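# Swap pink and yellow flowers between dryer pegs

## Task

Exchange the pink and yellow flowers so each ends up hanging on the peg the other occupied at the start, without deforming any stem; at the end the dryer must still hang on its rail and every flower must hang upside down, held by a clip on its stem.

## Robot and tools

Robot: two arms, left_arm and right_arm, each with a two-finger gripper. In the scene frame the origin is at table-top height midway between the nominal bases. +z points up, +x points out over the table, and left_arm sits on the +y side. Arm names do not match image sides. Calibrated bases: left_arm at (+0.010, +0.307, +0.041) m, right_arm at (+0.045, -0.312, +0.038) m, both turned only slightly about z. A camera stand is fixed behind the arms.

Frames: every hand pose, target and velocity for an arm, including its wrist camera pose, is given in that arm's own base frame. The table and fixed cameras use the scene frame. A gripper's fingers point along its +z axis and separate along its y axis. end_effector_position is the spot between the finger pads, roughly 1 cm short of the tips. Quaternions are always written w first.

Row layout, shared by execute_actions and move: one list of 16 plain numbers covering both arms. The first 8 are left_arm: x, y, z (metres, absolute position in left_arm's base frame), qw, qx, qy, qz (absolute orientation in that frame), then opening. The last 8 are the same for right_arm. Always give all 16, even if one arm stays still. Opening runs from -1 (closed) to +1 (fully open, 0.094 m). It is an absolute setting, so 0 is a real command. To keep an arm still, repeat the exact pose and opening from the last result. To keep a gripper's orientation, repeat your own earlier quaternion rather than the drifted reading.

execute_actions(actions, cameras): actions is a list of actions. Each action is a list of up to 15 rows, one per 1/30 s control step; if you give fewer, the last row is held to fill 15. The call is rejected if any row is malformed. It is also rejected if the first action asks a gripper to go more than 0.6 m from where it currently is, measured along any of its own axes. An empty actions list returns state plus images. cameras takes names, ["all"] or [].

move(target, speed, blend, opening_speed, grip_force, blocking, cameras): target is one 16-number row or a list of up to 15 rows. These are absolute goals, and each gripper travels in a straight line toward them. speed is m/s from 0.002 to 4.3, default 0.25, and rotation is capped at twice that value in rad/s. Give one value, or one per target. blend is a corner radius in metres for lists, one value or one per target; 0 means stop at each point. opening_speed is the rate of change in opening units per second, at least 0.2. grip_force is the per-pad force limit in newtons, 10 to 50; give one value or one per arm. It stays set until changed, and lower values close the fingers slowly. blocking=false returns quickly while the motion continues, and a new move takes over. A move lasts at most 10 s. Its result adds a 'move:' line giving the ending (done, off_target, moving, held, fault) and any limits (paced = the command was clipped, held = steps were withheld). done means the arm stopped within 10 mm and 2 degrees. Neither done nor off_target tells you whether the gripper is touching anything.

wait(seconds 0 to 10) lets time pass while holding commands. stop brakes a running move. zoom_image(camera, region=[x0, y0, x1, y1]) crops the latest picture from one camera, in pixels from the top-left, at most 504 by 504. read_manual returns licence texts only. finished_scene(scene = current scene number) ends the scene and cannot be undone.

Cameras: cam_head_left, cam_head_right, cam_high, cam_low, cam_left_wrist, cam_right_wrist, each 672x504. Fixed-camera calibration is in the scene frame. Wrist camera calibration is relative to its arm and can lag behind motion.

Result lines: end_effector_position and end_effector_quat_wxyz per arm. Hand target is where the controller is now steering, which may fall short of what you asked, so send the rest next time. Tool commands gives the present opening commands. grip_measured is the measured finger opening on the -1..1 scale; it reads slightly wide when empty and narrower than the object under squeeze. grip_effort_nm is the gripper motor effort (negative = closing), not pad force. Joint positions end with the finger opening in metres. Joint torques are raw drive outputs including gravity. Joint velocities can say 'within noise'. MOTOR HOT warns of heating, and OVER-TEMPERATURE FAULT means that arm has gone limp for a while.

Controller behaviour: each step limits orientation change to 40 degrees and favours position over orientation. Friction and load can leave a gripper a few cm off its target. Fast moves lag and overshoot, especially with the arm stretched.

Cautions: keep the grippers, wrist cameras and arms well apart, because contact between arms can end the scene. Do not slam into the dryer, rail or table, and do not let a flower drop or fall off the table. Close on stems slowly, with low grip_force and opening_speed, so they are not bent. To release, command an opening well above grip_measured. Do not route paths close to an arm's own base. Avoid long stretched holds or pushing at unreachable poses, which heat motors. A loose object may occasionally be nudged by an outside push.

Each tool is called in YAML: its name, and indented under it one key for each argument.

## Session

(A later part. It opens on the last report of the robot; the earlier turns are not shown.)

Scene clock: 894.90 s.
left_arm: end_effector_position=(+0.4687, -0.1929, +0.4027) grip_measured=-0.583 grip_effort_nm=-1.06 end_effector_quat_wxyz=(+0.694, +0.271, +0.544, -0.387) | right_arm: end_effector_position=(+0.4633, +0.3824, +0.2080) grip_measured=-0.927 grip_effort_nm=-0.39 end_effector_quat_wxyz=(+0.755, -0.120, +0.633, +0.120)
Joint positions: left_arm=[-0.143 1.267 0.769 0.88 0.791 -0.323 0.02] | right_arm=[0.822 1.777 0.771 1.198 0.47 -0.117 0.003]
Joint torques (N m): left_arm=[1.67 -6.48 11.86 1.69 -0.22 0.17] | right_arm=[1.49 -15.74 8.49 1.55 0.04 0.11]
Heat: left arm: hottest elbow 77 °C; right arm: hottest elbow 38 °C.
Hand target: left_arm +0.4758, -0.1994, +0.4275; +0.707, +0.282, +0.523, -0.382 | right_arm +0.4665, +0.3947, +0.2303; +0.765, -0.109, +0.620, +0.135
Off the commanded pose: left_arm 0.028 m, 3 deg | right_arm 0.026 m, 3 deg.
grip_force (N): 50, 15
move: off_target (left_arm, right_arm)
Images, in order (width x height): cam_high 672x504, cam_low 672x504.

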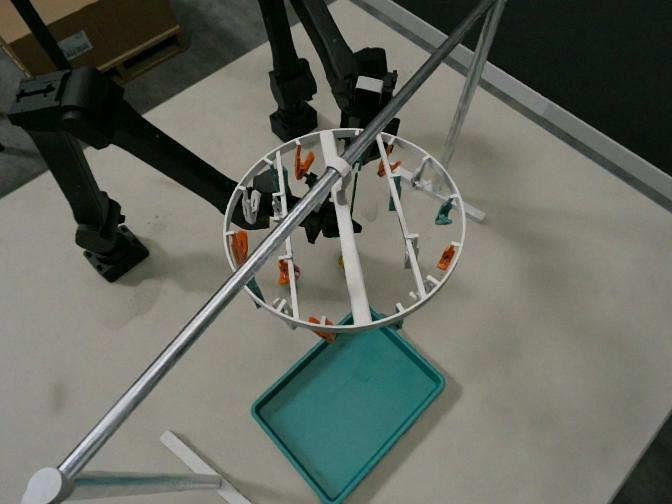

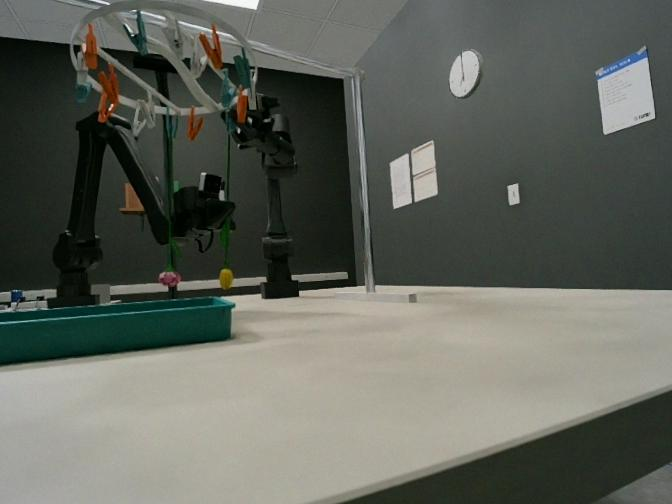

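move:
  target: [0.4775, -0.200, 0.428, 0.7073, 0.2826, 0.5234, -0.3820, -0.64, 0.4645, 0.3945, 0.238, 0.7653, -0.1092, 0.6197, 0.1349, -1.0]
  speed: 0.05
  cameras: ["cam_low", "cam_high"]

zoom_image:
  camera: "cam_high"
  region: [330, 140, 380, 200]

zoom_image:
  camera: "cam_low"
  region: [205, 100, 255, 160]

Scene clock: 902.30 s.
left_arm: end_effector_position=(+0.4687, -0.1929, +0.4027) grip_measured=-0.583 grip_effort_nm=-1.06 end_effector_quat_wxyz=(+0.694, +0.271, +0.544, -0.387) | right_arm: end_effector_position=(+0.4616, +0.3825, +0.2172) grip_measured=-0.927 grip_effort_nm=-0.39 end_effector_quat_wxyz=(+0.756, -0.118, +0.632, +0.121)
Joint positions: left_arm=[-0.143 1.267 0.769 0.88 0.791 -0.323 0.02] | right_arm=[0.825 1.753 0.771 1.178 0.473 -0.117 0.003]
Joint torques (N m): left_arm=[1.73 -6.48 11.86 1.7 -0.22 0.17] | right_arm=[1.44 -15.68 8.32 1.58 0.04 0.11]
Heat: left arm: hottest elbow 77 °C; right arm: hottest elbow 38 °C.
Hand target: left_arm +0.4758, -0.1994, +0.4275; +0.707, +0.282, +0.523, -0.382 | right_arm +0.4638, +0.3938, +0.2381; +0.765, -0.109, +0.620, +0.135
Off the commanded pose: left_arm 0.028 m, 3 deg | right_arm 0.024 m, 3 deg.
grip_force (N): 50, 15
move: off_target (left_arm, right_arm)
Images, in order (width x height): cam_high 672x504, cam_low 672x504.

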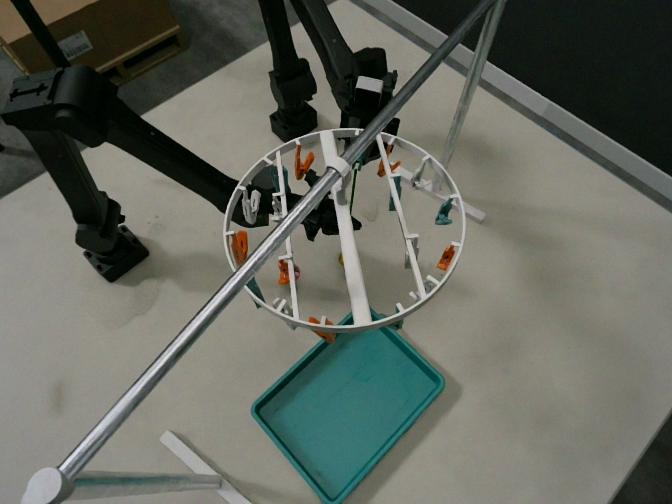

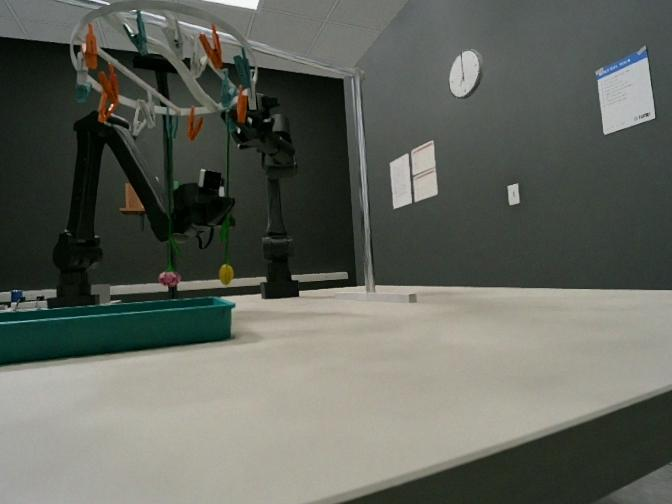

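Scaled by 8.400 from the camera's 672x504 image, which has a finer 960x720 frame.

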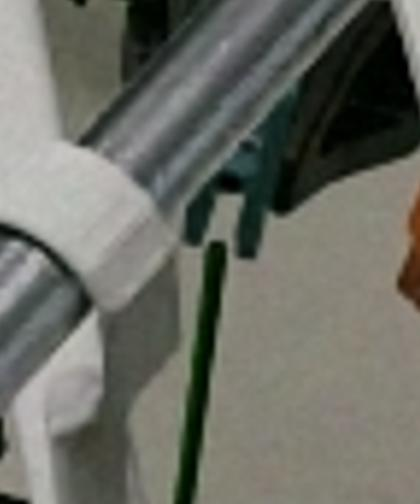

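Scaled by 8.400 from the camera's 672x504 image, which has a finer 960x720 frame.

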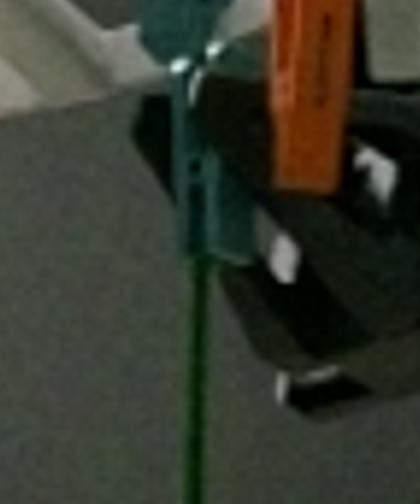

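move:
  target: [0.4775, -0.200, 0.428, 0.7073, 0.2826, 0.5234, -0.3820, -0.64, 0.4640, 0.3950, 0.246, 0.7605, -0.1103, 0.6257, 0.1341, -1.0]
  speed: 0.05
  cameras: ["cam_low", "cam_high"]

zoom_image:
  camera: "cam_high"
  region: [330, 140, 380, 200]

zoom_image:
  camera: "cam_low"
  region: [205, 100, 255, 160]

Scene clock: 913.97 s.
left_arm: end_effector_position=(+0.4687, -0.1929, +0.4027) grip_measured=-0.583 grip_effort_nm=-1.06 end_effector_quat_wxyz=(+0.694, +0.271, +0.544, -0.387) | right_arm: end_effector_position=(+0.4604, +0.3825, +0.2237) grip_measured=-0.927 grip_effort_nm=-0.39 end_effector_quat_wxyz=(+0.751, -0.123, +0.638, +0.117)
Joint positions: left_arm=[-0.143 1.267 0.769 0.88 0.791 -0.323 0.02] | right_arm=[0.828 1.722 0.771 1.127 0.476 -0.117 0.003]
Joint torques (N m): left_arm=[1.73 -6.53 11.86 1.7 -0.22 0.17] | right_arm=[1.32 -15.38 8.83 1.62 0.05 0.18]
Heat: left arm: hottest elbow 78 °C; right arm: hottest elbow 39 °C.
Hand target: left_arm +0.4758, -0.1994, +0.4275; +0.707, +0.282, +0.523, -0.382 | right_arm +0.4631, +0.3943, +0.2463; +0.761, -0.110, +0.626, +0.134
Off the commanded pose: left_arm 0.028 m, 3 deg | right_arm 0.026 m, 3 deg.
grip_force (N): 50, 15
move: off_target (left_arm, right_arm)
Images, in order (width x height): cam_high 672x504, cam_low 672x504.

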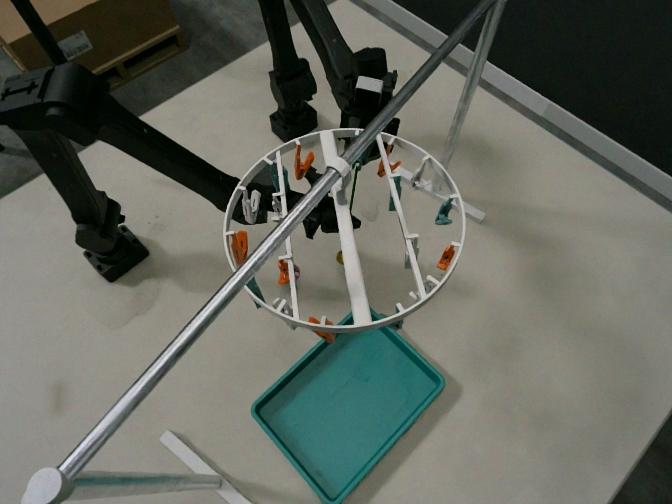

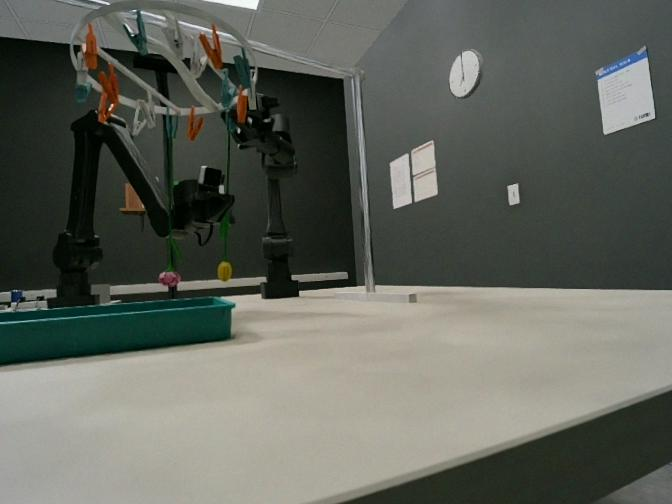

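Scaled by 8.400 from the camera's 672x504 image, which has a finer 960x720 frame.

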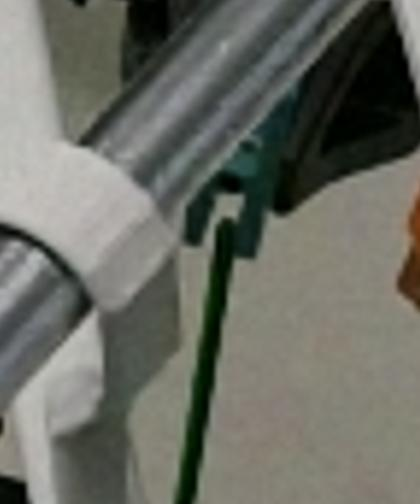

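Scaled by 8.400 from the camera's 672x504 image, which has a finer 960x720 frame.

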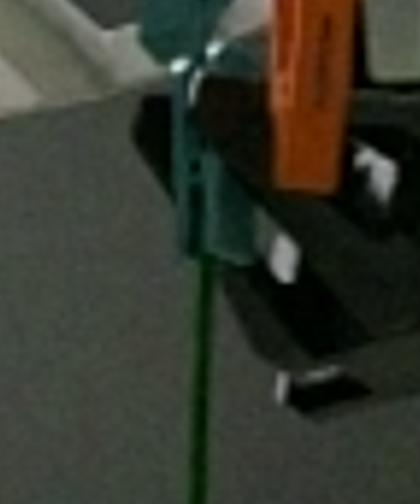

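move:
  target: [0.4775, -0.200, 0.428, 0.7073, 0.2826, 0.5234, -0.3820, -0.64, 0.4640, 0.3950, 0.254, 0.7605, -0.1103, 0.6257, 0.1341, -1.0]
  speed: 0.05
  cameras: ["cam_low", "cam_high"]

zoom_image:
  camera: "cam_high"
  region: [330, 140, 380, 200]

zoom_image:
  camera: "cam_low"
  region: [205, 100, 255, 160]

Scene clock: 920.37 s.
left_arm: end_effector_position=(+0.4687, -0.1929, +0.4027) grip_measured=-0.583 grip_effort_nm=-1.06 end_effector_quat_wxyz=(+0.694, +0.271, +0.544, -0.387) | right_arm: end_effector_position=(+0.4598, +0.3818, +0.2293) grip_measured=-0.927 grip_effort_nm=-0.39 end_effector_quat_wxyz=(+0.750, -0.124, +0.639, +0.116)
Joint positions: left_arm=[-0.143 1.267 0.769 0.88 0.791 -0.323 0.02] | right_arm=[0.828 1.703 0.771 1.103 0.476 -0.117 0.003]
Joint torques (N m): left_arm=[1.73 -6.48 11.88 1.7 -0.22 0.17] | right_arm=[1.44 -15.15 9.25 1.51 0.05 0.18]
Heat: left arm: hottest elbow 78 °C; right arm: hottest elbow 39 °C.
Hand target: left_arm +0.4758, -0.1994, +0.4275; +0.707, +0.282, +0.523, -0.382 | right_arm +0.4629, +0.3941, +0.2543; +0.761, -0.110, +0.625, +0.134
Off the commanded pose: left_arm 0.028 m, 3 deg | right_arm 0.028 m, 3 deg.
grip_force (N): 50, 15
move: off_target (left_arm, right_arm)
Images, in order (width x height): cam_high 672x504, cam_low 672x504.

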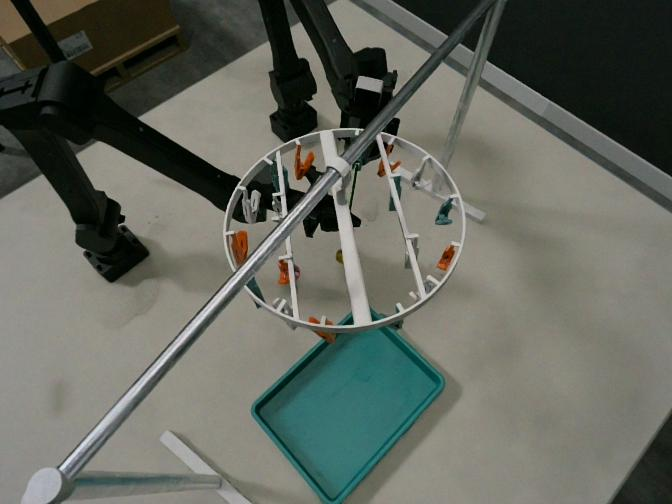

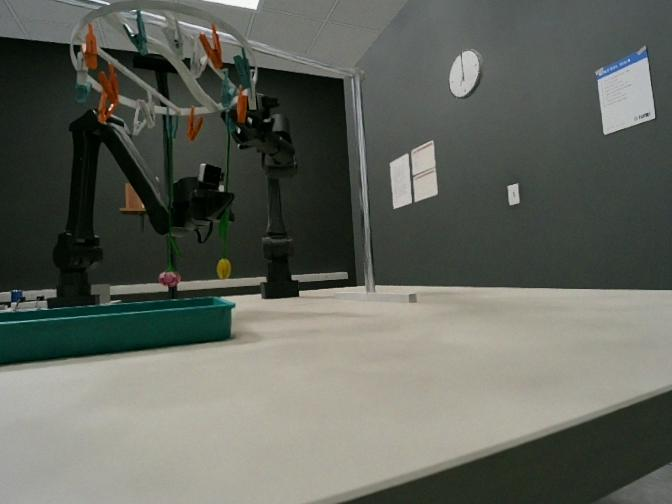

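Scaled by 8.400 from the camera's 672x504 image, which has a finer 960x720 frame.

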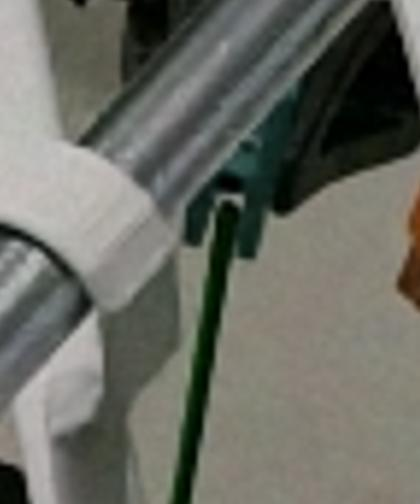

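Scaled by 8.400 from the camera's 672x504 image, which has a finer 960x720 frame.

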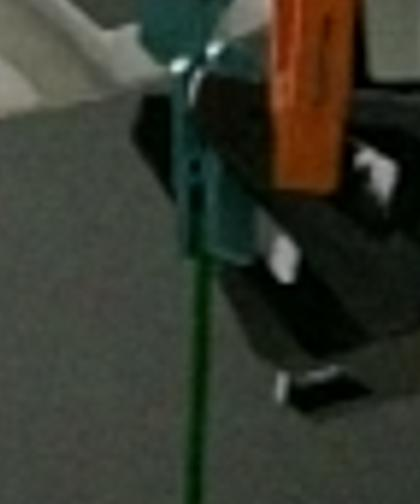

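move:
  target:
    - [0.4775, -0.200, 0.428, 0.7073, 0.2826, 0.5234, -0.3820, -0.05, 0.4640, 0.3950, 0.254, 0.7605, -0.1103, 0.6257, 0.1341, -1.0]
    - [0.4226, -0.1164, 0.428, 0.7073, 0.2826, 0.5234, -0.3820, -0.05, 0.4640, 0.3950, 0.254, 0.7605, -0.1103, 0.6257, 0.1341, -1.0]
  speed: 0.1
  opening_speed: 0.6
  cameras: ["cam_low", "cam_high", "cam_left_wrist"]

zoom_image:
  camera: "cam_left_wrist"
  region: [252, 202, 504, 454]

zoom_image:
  camera: "cam_high"
  region: [330, 140, 380, 200]

Scene clock: 928.00 s.
left_arm: end_effector_position=(+0.4268, -0.1207, +0.4205) grip_measured=-0.052 grip_effort_nm=0.06 end_effector_quat_wxyz=(+0.700, +0.280, +0.531, -0.386) | right_arm: end_effector_position=(+0.4598, +0.3818, +0.2297) grip_measured=-0.927 grip_effort_nm=-0.39 end_effector_quat_wxyz=(+0.750, -0.124, +0.639, +0.117)
Joint positions: left_arm=[0.058 1.149 0.691 0.985 0.984 -0.469 0.045] | right_arm=[0.828 1.702 0.771 1.103 0.476 -0.117 0.003]
Joint torques (N m): left_arm=[3.31 -6.65 7.76 2.18 -0.1 -0.07] | right_arm=[1.44 -15.21 9.21 1.58 0.04 0.19]
Heat: left arm: hottest elbow 77 °C; right arm: hottest elbow 39 °C.
Hand target: left_arm +0.4226, -0.1166, +0.4279; +0.707, +0.283, +0.524, -0.382 | right_arm +0.4630, +0.3941, +0.2542; +0.761, -0.110, +0.626, +0.134
Off the commanded pose: left_arm 0.010 m, 1 deg | right_arm 0.028 m, 3 deg.
grip_force (N): 50, 15
move: off_target (right_arm)
camera_calibration:
cam_left_wrist: T_world_to_cam=[[-0.834214, -0.551407, 0.0061871, 0.2868], [-0.0887865, 0.123233, -0.988398, 0.506175], [0.544247, -0.825084, -0.15176, -0.175657], [0, 0, 0, 1]] pos_world=[0.379795, -0.0491664, 0.47187]
Images, in order (width x height): cam_high 672x504, cam_low 672x504, cam_left_wrist 672x504.

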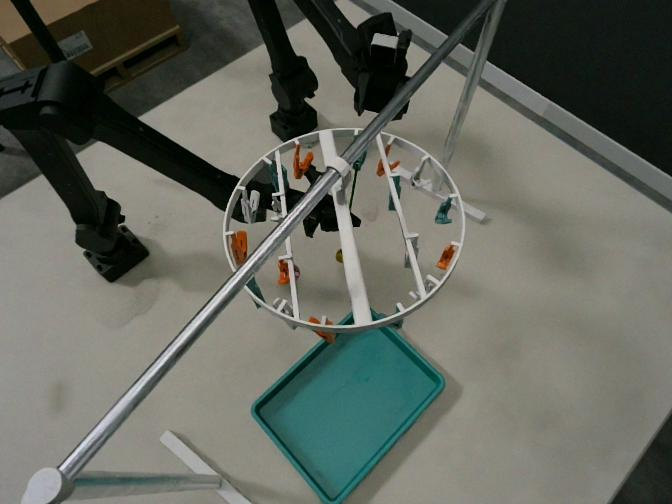

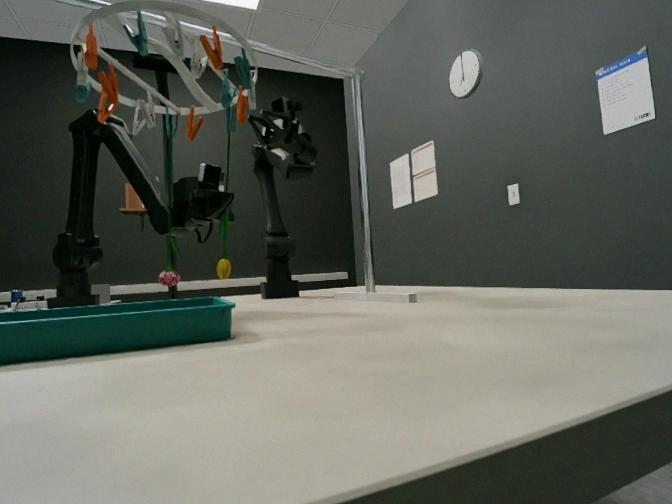

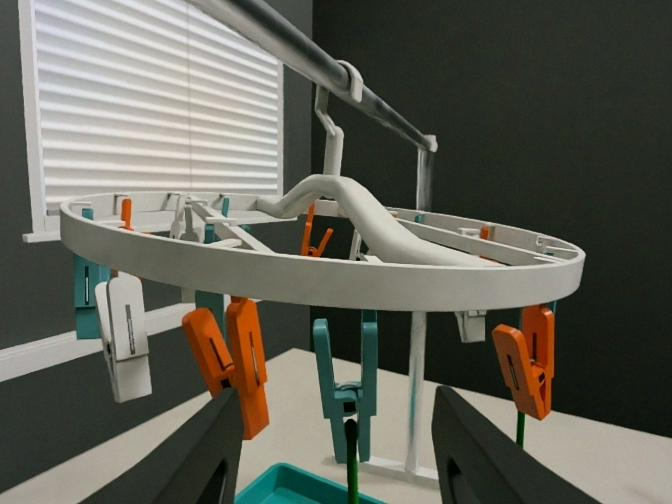

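Scaled by 2.000 from the camera's 672x504 image, which has a finer 960x720 frame.

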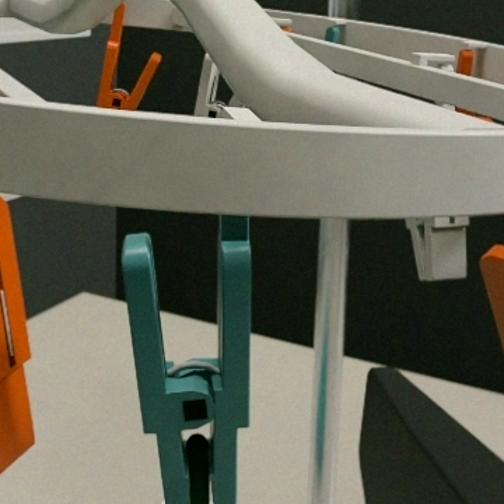

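Scaled by 8.400 from the camera's 672x504 image, which has a finer 960x720 frame.

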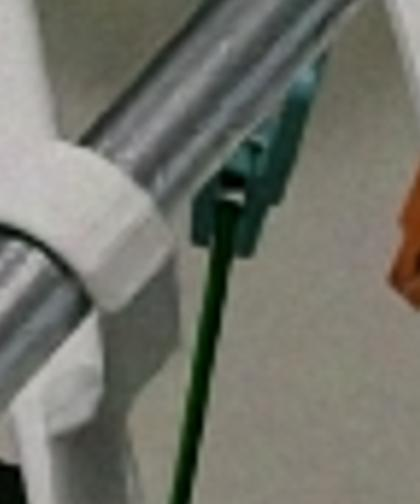

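move:
  target:
    - [0.4226, -0.1164, 0.428, 0.7073, 0.2826, 0.5234, -0.3820, -0.05, 0.4640, 0.3950, 0.254, 0.7605, -0.1103, 0.6257, 0.1341, -0.4]
    - [0.300, -0.060, 0.350, 0.7456, 0.2082, 0.5721, -0.2713, -0.3, 0.370, 0.361, 0.254, 0.7605, -0.1103, 0.6257, 0.1341, -0.4]
    - [0.270, -0.190, 0.250, 0.7746, 0.1318, 0.5944, -0.1717, -0.3, 0.285, 0.320, 0.350, 0.7881, -0.0705, 0.6047, 0.0919, -0.1]
    - [0.306, -0.241, 0.228, 0.7746, 0.1318, 0.5944, -0.1717, -0.3, 0.296, 0.252, 0.440, 0.7881, -0.0705, 0.6047, 0.0919, -0.05]
  speed: [0.1, 0.12, 0.2, 0.2]
  blend: [0.0, 0.02, 0.03, 0.0]
  opening_speed: 0.8
  cameras: ["cam_low", "cam_head_right", "cam_left_wrist", "cam_right_wrist"]

zoom_image:
  camera: "cam_low"
  region: [80, 60, 280, 310]

Scene clock: 958.83 s.
left_arm: end_effector_position=(+0.3011, -0.2304, +0.2144) grip_measured=-0.298 grip_effort_nm=-0.12 end_effector_quat_wxyz=(+0.763, +0.137, +0.610, -0.164) | right_arm: end_effector_position=(+0.2914, +0.2524, +0.4067) grip_measured=-0.052 grip_effort_nm=0.08 end_effector_quat_wxyz=(+0.778, -0.095, +0.616, +0.076)
Joint positions: left_arm=[-0.823 1.351 0.153 1.436 -0.381 0.098 0.033] | right_arm=[1.03 0.803 0.526 0.587 0.755 -0.271 0.045]
Joint torques (N m): left_arm=[1.79 -3.25 6.39 2.85 -0.01 0.17] | right_arm=[-0.32 -1.85 13.05 1.37 -0.22 0.19]
Heat: left arm: hottest elbow 67 °C; right arm: hottest elbow 41 °C.
Hand target: left_arm +0.3055, -0.2405, +0.2278; +0.774, +0.132, +0.595, -0.172 | right_arm +0.2944, +0.2506, +0.4393; +0.788, -0.071, +0.604, +0.092
Off the commanded pose: left_arm 0.018 m, 2 deg | right_arm 0.034 m, 4 deg.
grip_force (N): 50, 15
move: off_target (left_arm, right_arm); blend cut to 0 m at target 2, 0 m at target 3; target 4's new opening was sent with right_arm's hand 0.034 m and 4 deg from that target
camera_calibration:
cam_left_wrist: T_world_to_cam=[[-0.409977, -0.91187, -0.0202765, -0.0823546], [-0.185824, 0.10527, -0.976928, 0.327451], [0.892966, -0.39675, -0.212606, -0.22231], [0, 0, 0, 1]] pos_world=[0.2256, -0.197769, 0.270961]
cam_right_wrist: T_world_to_cam=[[0.238523, -0.969062, 0.0634556, 0.148151], [-0.182288, -0.108857, -0.977201, 0.518347], [0.953875, 0.221518, -0.202613, -0.16269], [0, 0, 0, 1]] pos_world=[0.214337, 0.236031, 0.464165]
Images, in order (width x height): cam_head_right 672x504, cam_low 672x504, cam_left_wrist 672x504, cam_right_wrist 672x504.

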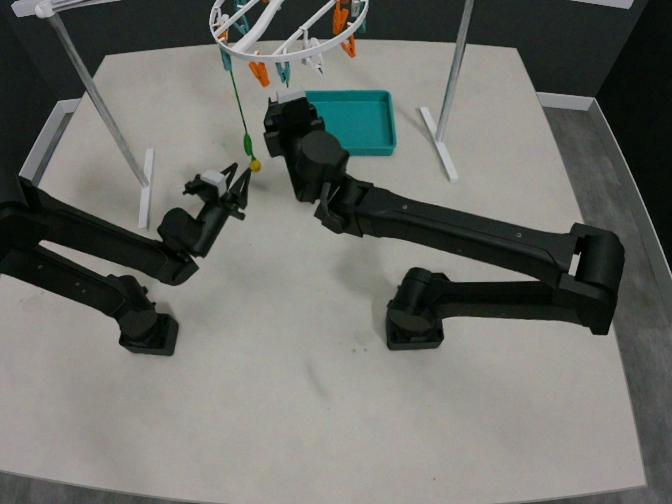

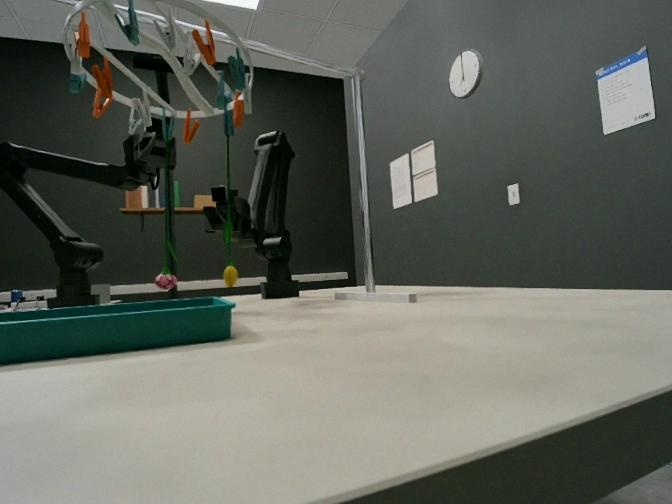

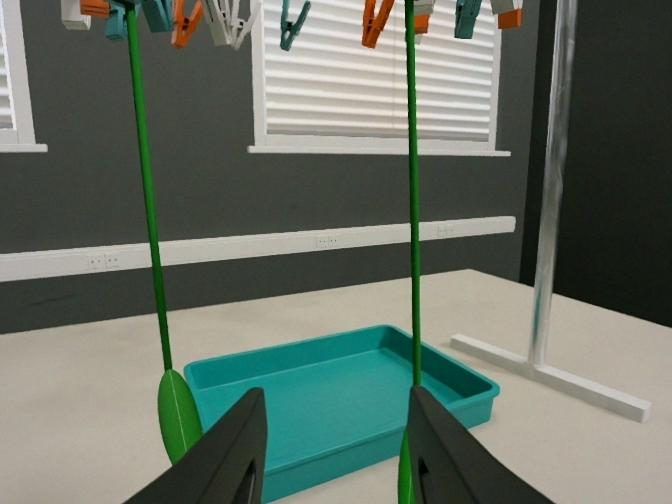

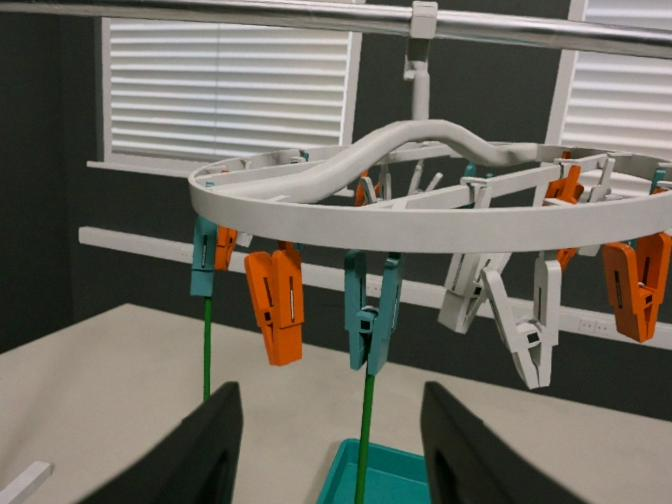

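Scaled by 2.016 from the camera's 672x504 image, which has a finer 960x720 frame.

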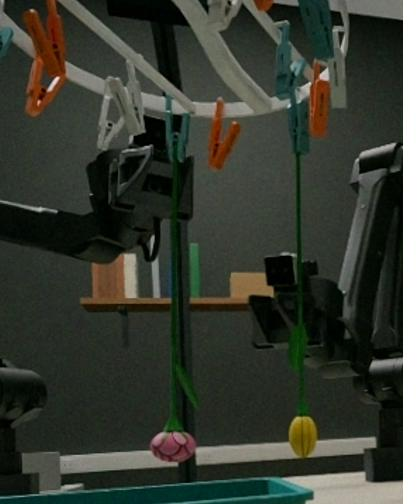

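zoom_image:
  camera: "cam_right_wrist"
  region: [288, 220, 458, 390]

zoom_image:
  camera: "cam_left_wrist"
  region: [340, 180, 504, 504]

Scaled by 2.965 from the camera's 672x504 image, which has a finer 960x720 frame.

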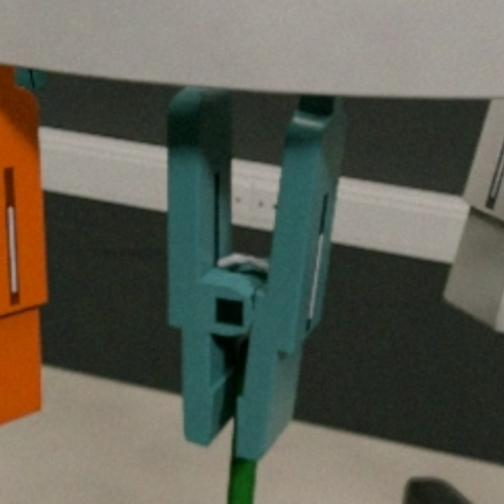

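Scaled by 1.556 from the camera's 672x504 image, which has a finer 960x720 frame.

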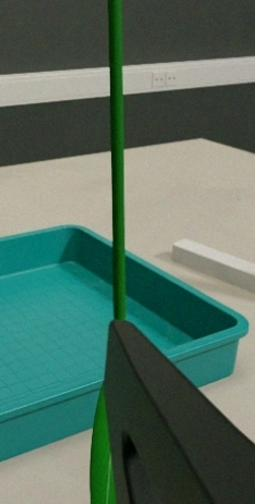

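move:
  target: [0.3763, -0.318, 0.2245, 0.7746, 0.1318, 0.5944, -0.1717, -0.3, 0.3617, 0.238, 0.4365, 0.7726, -0.1385, 0.5929, 0.1805, -0.1]
  speed: 0.12
  cameras: ["cam_low", "cam_left_wrist", "cam_right_wrist"]

zoom_image:
  camera: "cam_right_wrist"
  region: [168, 252, 504, 504]

zoom_image:
  camera: "cam_left_wrist"
  region: [168, 252, 504, 504]

Scene clock: 993.83 s.
left_arm: end_effector_position=(+0.3707, -0.3054, +0.2198) grip_measured=-0.298 grip_effort_nm=-0.12 end_effector_quat_wxyz=(+0.772, +0.129, +0.599, -0.170) | right_arm: end_effector_position=(+0.3534, +0.2370, +0.4036) grip_measured=-0.099 grip_effort_nm=-0.08 end_effector_quat_wxyz=(+0.760, -0.154, +0.607, +0.172)
Joint positions: left_arm=[-0.824 1.592 0.428 1.435 -0.383 0.098 0.033] | right_arm=[0.672 0.837 0.552 0.506 0.197 -0.07 0.042]
Joint torques (N m): left_arm=[1.9 -6.71 6.64 1.51 0.09 0.17] | right_arm=[-0.32 -1.79 13.46 1.63 -0.11 0.2]
Heat: left arm: hottest elbow 61 °C; right arm: hottest elbow 50 °C.
Hand target: left_arm +0.3759, -0.3176, +0.2246; +0.775, +0.132, +0.594, -0.172 | right_arm +0.3597, +0.2368, +0.4358; +0.773, -0.139, +0.593, +0.181
Off the commanded pose: left_arm 0.015 m, 1 deg | right_arm 0.034 m, 3 deg.
grip_force (N): 50, 15
move: off_target (left_arm, right_arm)
camera_calibration:
cam_left_wrist: T_world_to_cam=[[-0.408572, -0.9127, -0.00698741, -0.125785], [-0.163442, 0.0806926, -0.983247, 0.339172], [0.897973, -0.400585, -0.182142, -0.322802], [0, 0, 0, 1]] pos_world=[0.293911, -0.271483, 0.273815]
cam_right_wrist: T_world_to_cam=[[0.450721, -0.891975, 0.0350977, 0.0368179], [-0.171929, -0.125324, -0.977105, 0.525093], [0.875952, 0.434367, -0.209843, -0.238998], [0, 0, 0, 1]] pos_world=[0.283036, 0.202461, 0.461627]
Images, in order (width x height): cam_low 672x504, cam_left_wrist 672x504, cam_right_wrist 672x504.

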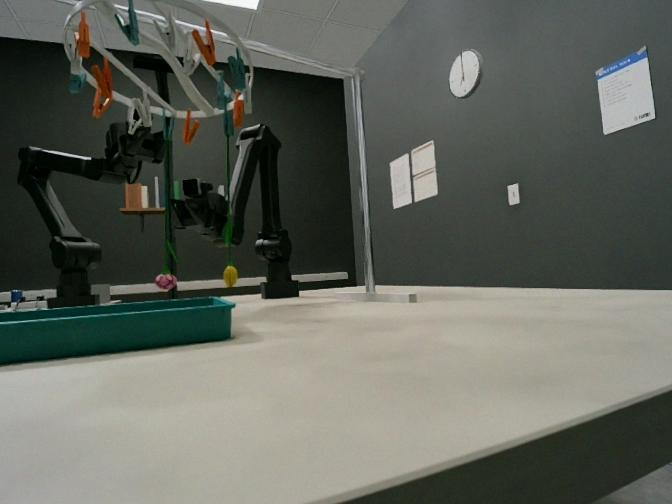

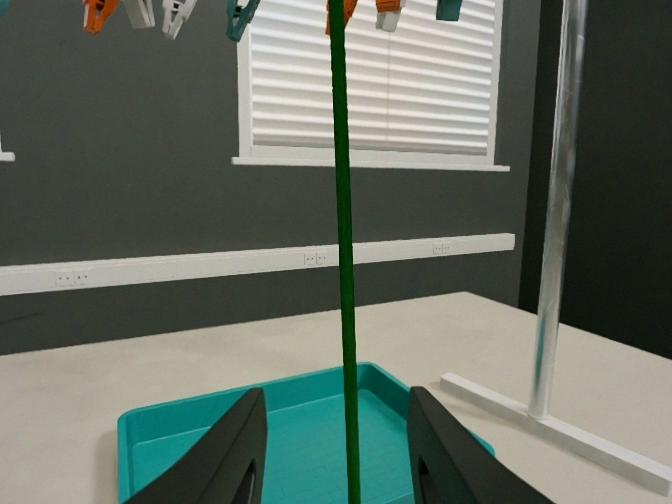

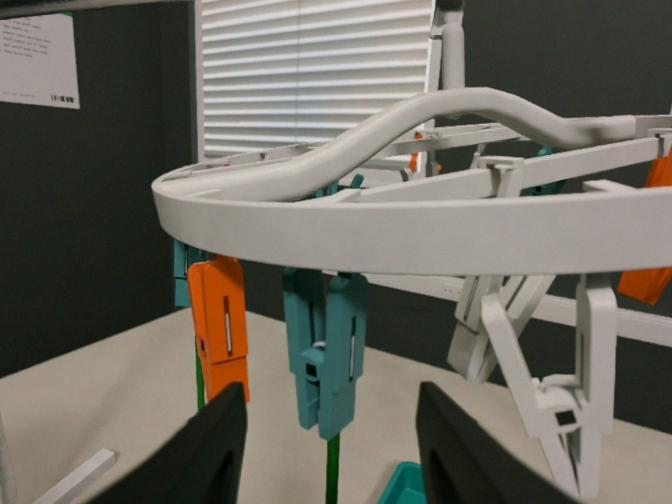

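Scaled by 1.500 from the camera's 672x504 image, which has a finer 960x720 frame.

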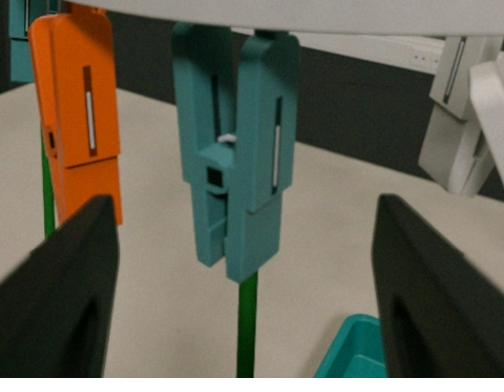

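Scaled by 1.500 from the camera's 672x504 image, which has a finer 960x720 frame.

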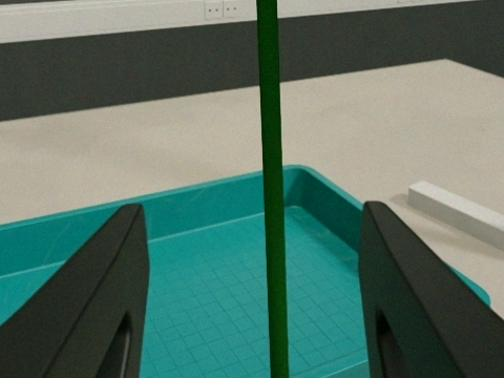

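zoom_image:
  camera: "cam_right_wrist"
  region: [260, 250, 400, 450]

Scaled by 2.520 from the camera's 672x504 image, which has a finer 960x720 frame.

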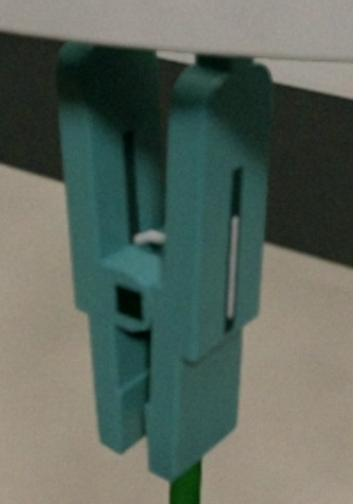

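move:
  target:
    - [0.4327, -0.3480, 0.2195, 0.7746, 0.1318, 0.5944, -0.1717, -0.3, 0.317, 0.268, 0.437, 0.7929, 0.0212, 0.6084, -0.0277, -0.1]
    - [0.4327, -0.3480, 0.2195, 0.7746, 0.1318, 0.5944, -0.1717, -1.0, 0.317, 0.268, 0.437, 0.7929, 0.0212, 0.6084, -0.0277, -0.05]
  speed: 0.1
  opening_speed: 0.6
  grip_force: [15, 50]
  cameras: ["cam_low", "cam_left_wrist", "cam_right_wrist"]

zoom_image:
  camera: "cam_right_wrist"
  region: [250, 200, 460, 410]

zoom_image:
  camera: "cam_left_wrist"
  region: [168, 252, 504, 504]

Scene clock: 1028.53 s.
left_arm: end_effector_position=(+0.4197, -0.3433, +0.2143) grip_measured=-0.913 grip_effort_nm=-0.41 end_effector_quat_wxyz=(+0.771, +0.139, +0.598, -0.171) | right_arm: end_effector_position=(+0.3157, +0.2588, +0.4114) grip_measured=-0.052 grip_effort_nm=0.08 end_effector_quat_wxyz=(+0.785, +0.007, +0.618, -0.041)
Joint positions: left_arm=[-0.79 1.711 0.592 1.383 -0.333 0.098 0.004] | right_arm=[1.073 1.059 0.626 0.955 1.079 -0.51 0.045]
Joint torques (N m): left_arm=[3.37 -8.7 7.16 1.55 0.2 -0.02] | right_arm=[1.26 -3.9 12.22 1.94 -0.21 -0.11]
Heat: left arm: hottest elbow 58 °C; right arm: hottest elbow 51 °C.
Hand target: left_arm +0.4322, -0.3476, +0.2195; +0.774, +0.132, +0.594, -0.172 | right_arm +0.3161, +0.2669, +0.4364; +0.793, +0.021, +0.609, -0.028
Off the commanded pose: left_arm 0.015 m, 1 deg | right_arm 0.027 m, 3 deg.
grip_force (N): 15, 50
move: off_target (left_arm, right_arm); target 2's new opening was sent with right_arm's hand 0.027 m and 3 deg from that target
camera_calibration:
cam_left_wrist: T_world_to_cam=[[-0.421459, -0.906579, -0.0220904, -0.129726], [-0.15796, 0.0973776, -0.982632, 0.348144], [0.892984, -0.410649, -0.184244, -0.383873], [0, 0, 0, 1]] pos_world=[0.343112, -0.309146, 0.268505]
cam_right_wrist: T_world_to_cam=[[-0.069076, -0.996371, 0.0497232, 0.258096], [-0.192765, -0.0355722, -0.9806, 0.513831], [0.978811, -0.0773208, -0.189609, -0.122206], [0, 0, 0, 1]] pos_world=[0.236494, 0.265988, 0.467858]
Images, in order (width x height): cam_low 672x504, cam_left_wrist 672x504, cam_right_wrist 672x504.

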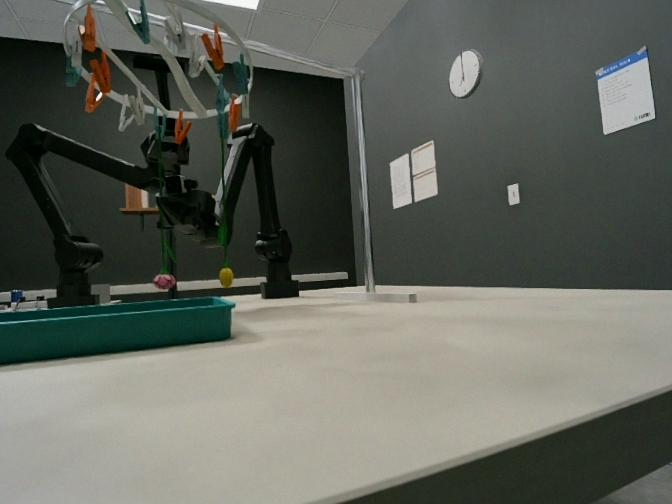

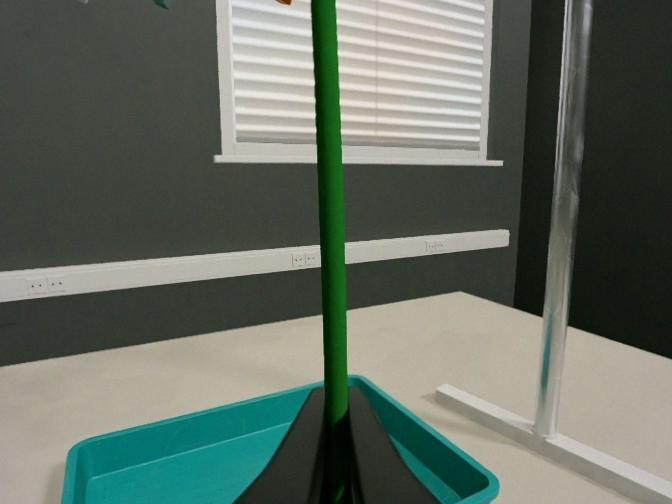

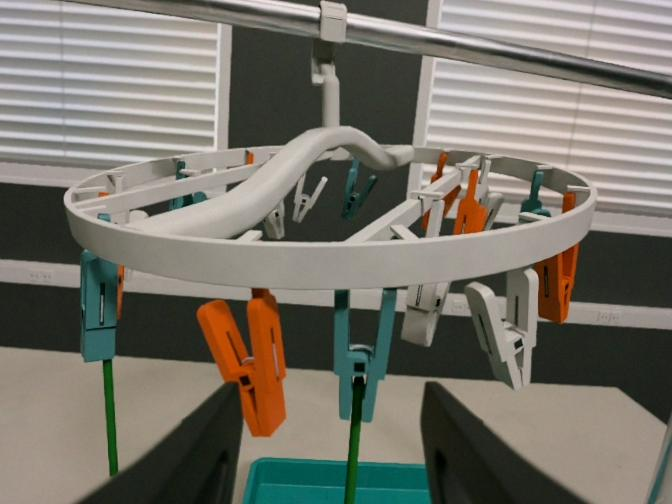

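Scaled by 2.400 from the camera's 672x504 image, which has a finer 960x720 frame.

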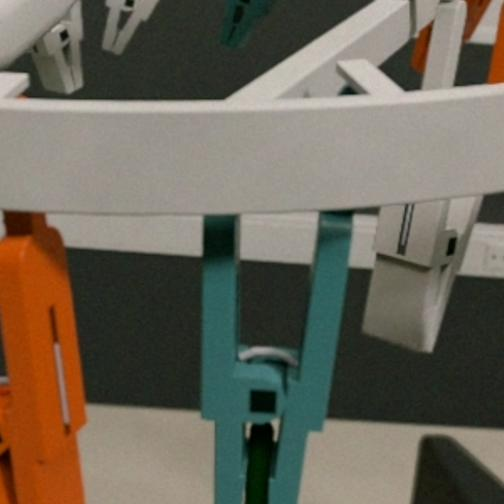

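Scaled by 1.500 from the camera's 672x504 image, which has a finer 960x720 frame.

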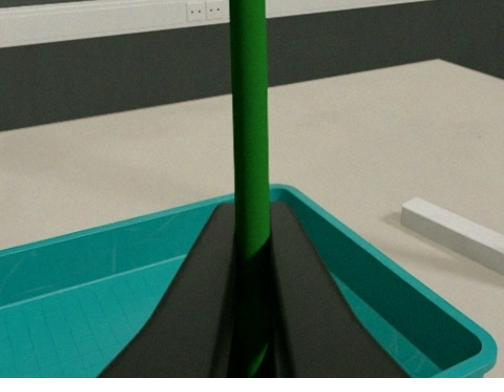

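move:
  target: [0.4327, -0.3480, 0.2195, 0.7746, 0.1318, 0.5944, -0.1717, -1.0, 0.366, 0.246, 0.427, 0.7929, 0.0212, 0.6084, -0.0277, -0.05]
  speed: 0.1
  cameras: ["cam_low", "cam_right_wrist"]

zoom_image:
  camera: "cam_right_wrist"
  region: [168, 252, 504, 504]

Scene clock: 1039.37 s.
left_arm: end_effector_position=(+0.4197, -0.3433, +0.2143) grip_measured=-0.913 grip_effort_nm=-0.42 end_effector_quat_wxyz=(+0.771, +0.139, +0.598, -0.171) | right_arm: end_effector_position=(+0.3574, +0.2420, +0.4006) grip_measured=-0.051 grip_effort_nm=0.07 end_effector_quat_wxyz=(+0.785, +0.000, +0.618, -0.042)
Joint positions: left_arm=[-0.79 1.711 0.592 1.383 -0.333 0.098 0.004] | right_arm=[0.928 1.076 0.626 0.861 0.939 -0.392 0.045]
Joint torques (N m): left_arm=[3.43 -8.76 7.16 1.52 0.2 -0.02] | right_arm=[-0.38 -4.72 12.46 1.16 -0.31 0.2]
Heat: left arm: hottest elbow 57 °C; right arm: hottest elbow 52 °C.
Hand target: left_arm +0.4322, -0.3476, +0.2195; +0.774, +0.132, +0.594, -0.172 | right_arm +0.3646, +0.2449, +0.4266; +0.793, +0.021, +0.608, -0.028
Off the commanded pose: left_arm 0.015 m, 1 deg | right_arm 0.028 m, 3 deg.
grip_force (N): 15, 50
move: off_target (left_arm, right_arm)
camera_calibration:
cam_right_wrist: T_world_to_cam=[[-0.0617414, -0.996178, 0.0617884, 0.237278], [-0.192336, -0.0488712, -0.980111, 0.513557], [0.979385, -0.0723976, -0.188584, -0.168143], [0, 0, 0, 1]] pos_world=[0.278103, 0.249296, 0.456973]
Images, in order (width x height): cam_low 672x504, cam_right_wrist 672x504.

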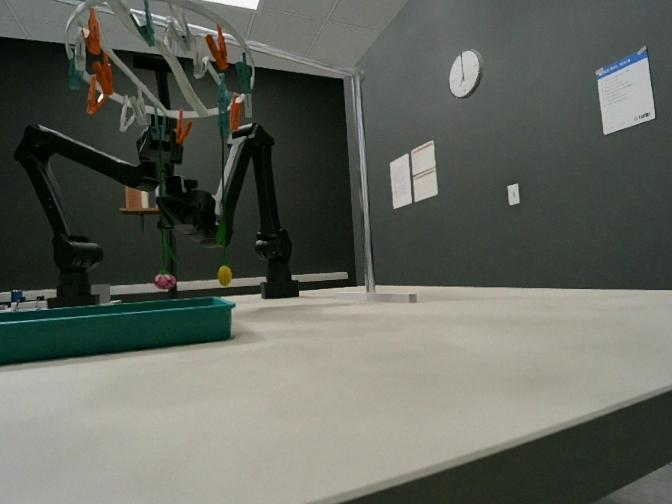

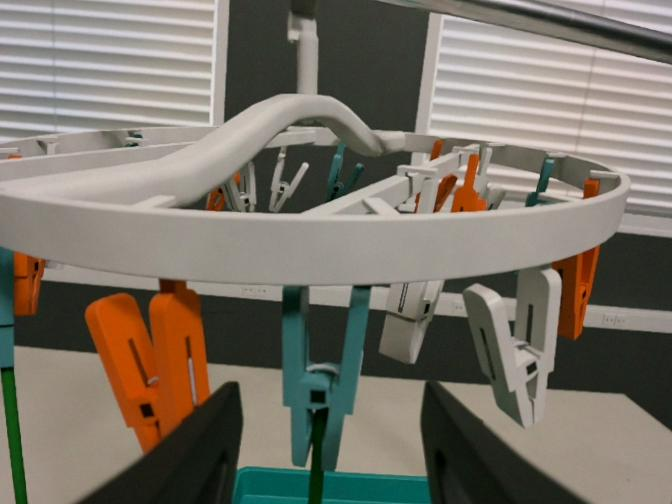

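Scaled by 1.500 from the camera's 672x504 image, which has a finer 960x720 frame.

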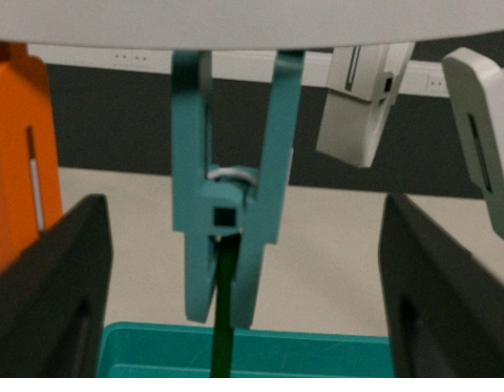

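move:
  target: [0.4327, -0.3480, 0.2195, 0.7746, 0.1318, 0.5944, -0.1717, -1.0, 0.3975, 0.2445, 0.437, 0.7929, 0.0212, 0.6084, -0.0277, -0.05]
  speed: 0.08
  cameras: ["cam_low", "cam_right_wrist"]

zoom_image:
  camera: "cam_right_wrist"
  region: [168, 252, 504, 504]

Scene clock: 1048.77 s.
left_arm: end_effector_position=(+0.4197, -0.3433, +0.2143) grip_measured=-0.913 grip_effort_nm=-0.42 end_effector_quat_wxyz=(+0.771, +0.139, +0.598, -0.171) | right_arm: end_effector_position=(+0.3882, +0.2410, +0.4124) grip_measured=-0.051 grip_effort_nm=0.07 end_effector_quat_wxyz=(+0.785, +0.002, +0.618, -0.040)
Joint positions: left_arm=[-0.79 1.711 0.592 1.383 -0.333 0.098 0.004] | right_arm=[0.852 1.112 0.691 0.796 0.871 -0.34 0.045]
Joint torques (N m): left_arm=[3.43 -8.7 7.16 1.54 0.21 -0.03] | right_arm=[0.03 -5.25 12.49 1.28 -0.29 0.19]
Heat: left arm: hottest elbow 56 °C; right arm: hottest elbow 53 °C.
Hand target: left_arm +0.4322, -0.3476, +0.2195; +0.774, +0.132, +0.594, -0.172 | right_arm +0.3961, +0.2436, +0.4365; +0.793, +0.021, +0.608, -0.028
Off the commanded pose: left_arm 0.015 m, 1 deg | right_arm 0.027 m, 3 deg.
grip_force (N): 15, 50
move: off_target (left_arm, right_arm)
camera_calibration:
cam_right_wrist: T_world_to_cam=[[-0.0615778, -0.996559, 0.0554839, 0.240059], [-0.191487, -0.0427612, -0.980563, 0.529308], [0.979562, -0.0710054, -0.188195, -0.196787], [0, 0, 0, 1]] pos_world=[0.308903, 0.247894, 0.468666]
Images, in order (width x height): cam_low 672x504, cam_right_wrist 672x504.

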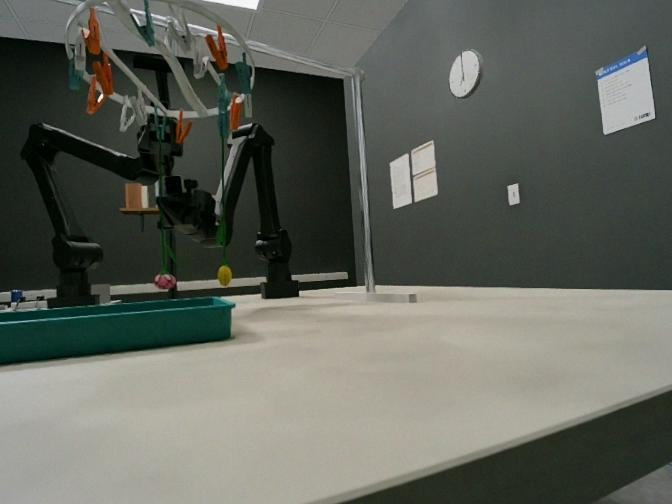

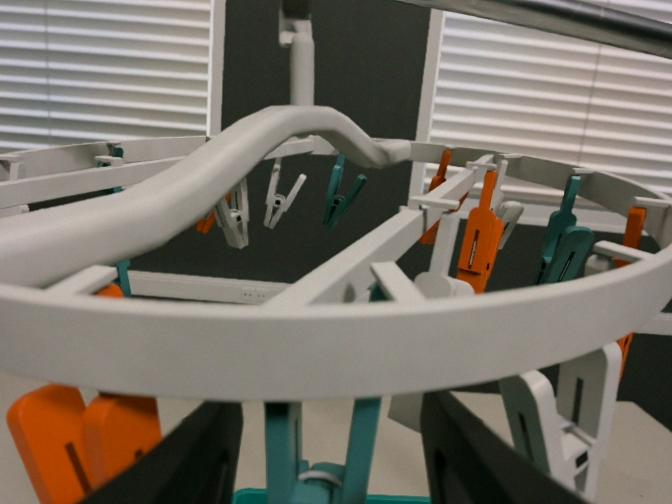

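Scaled by 1.500 from the camera's 672x504 image, which has a finer 960x720 frame.

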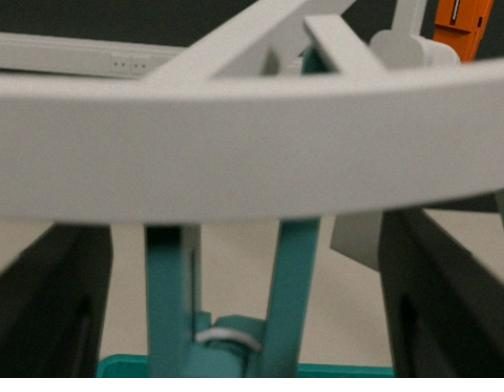

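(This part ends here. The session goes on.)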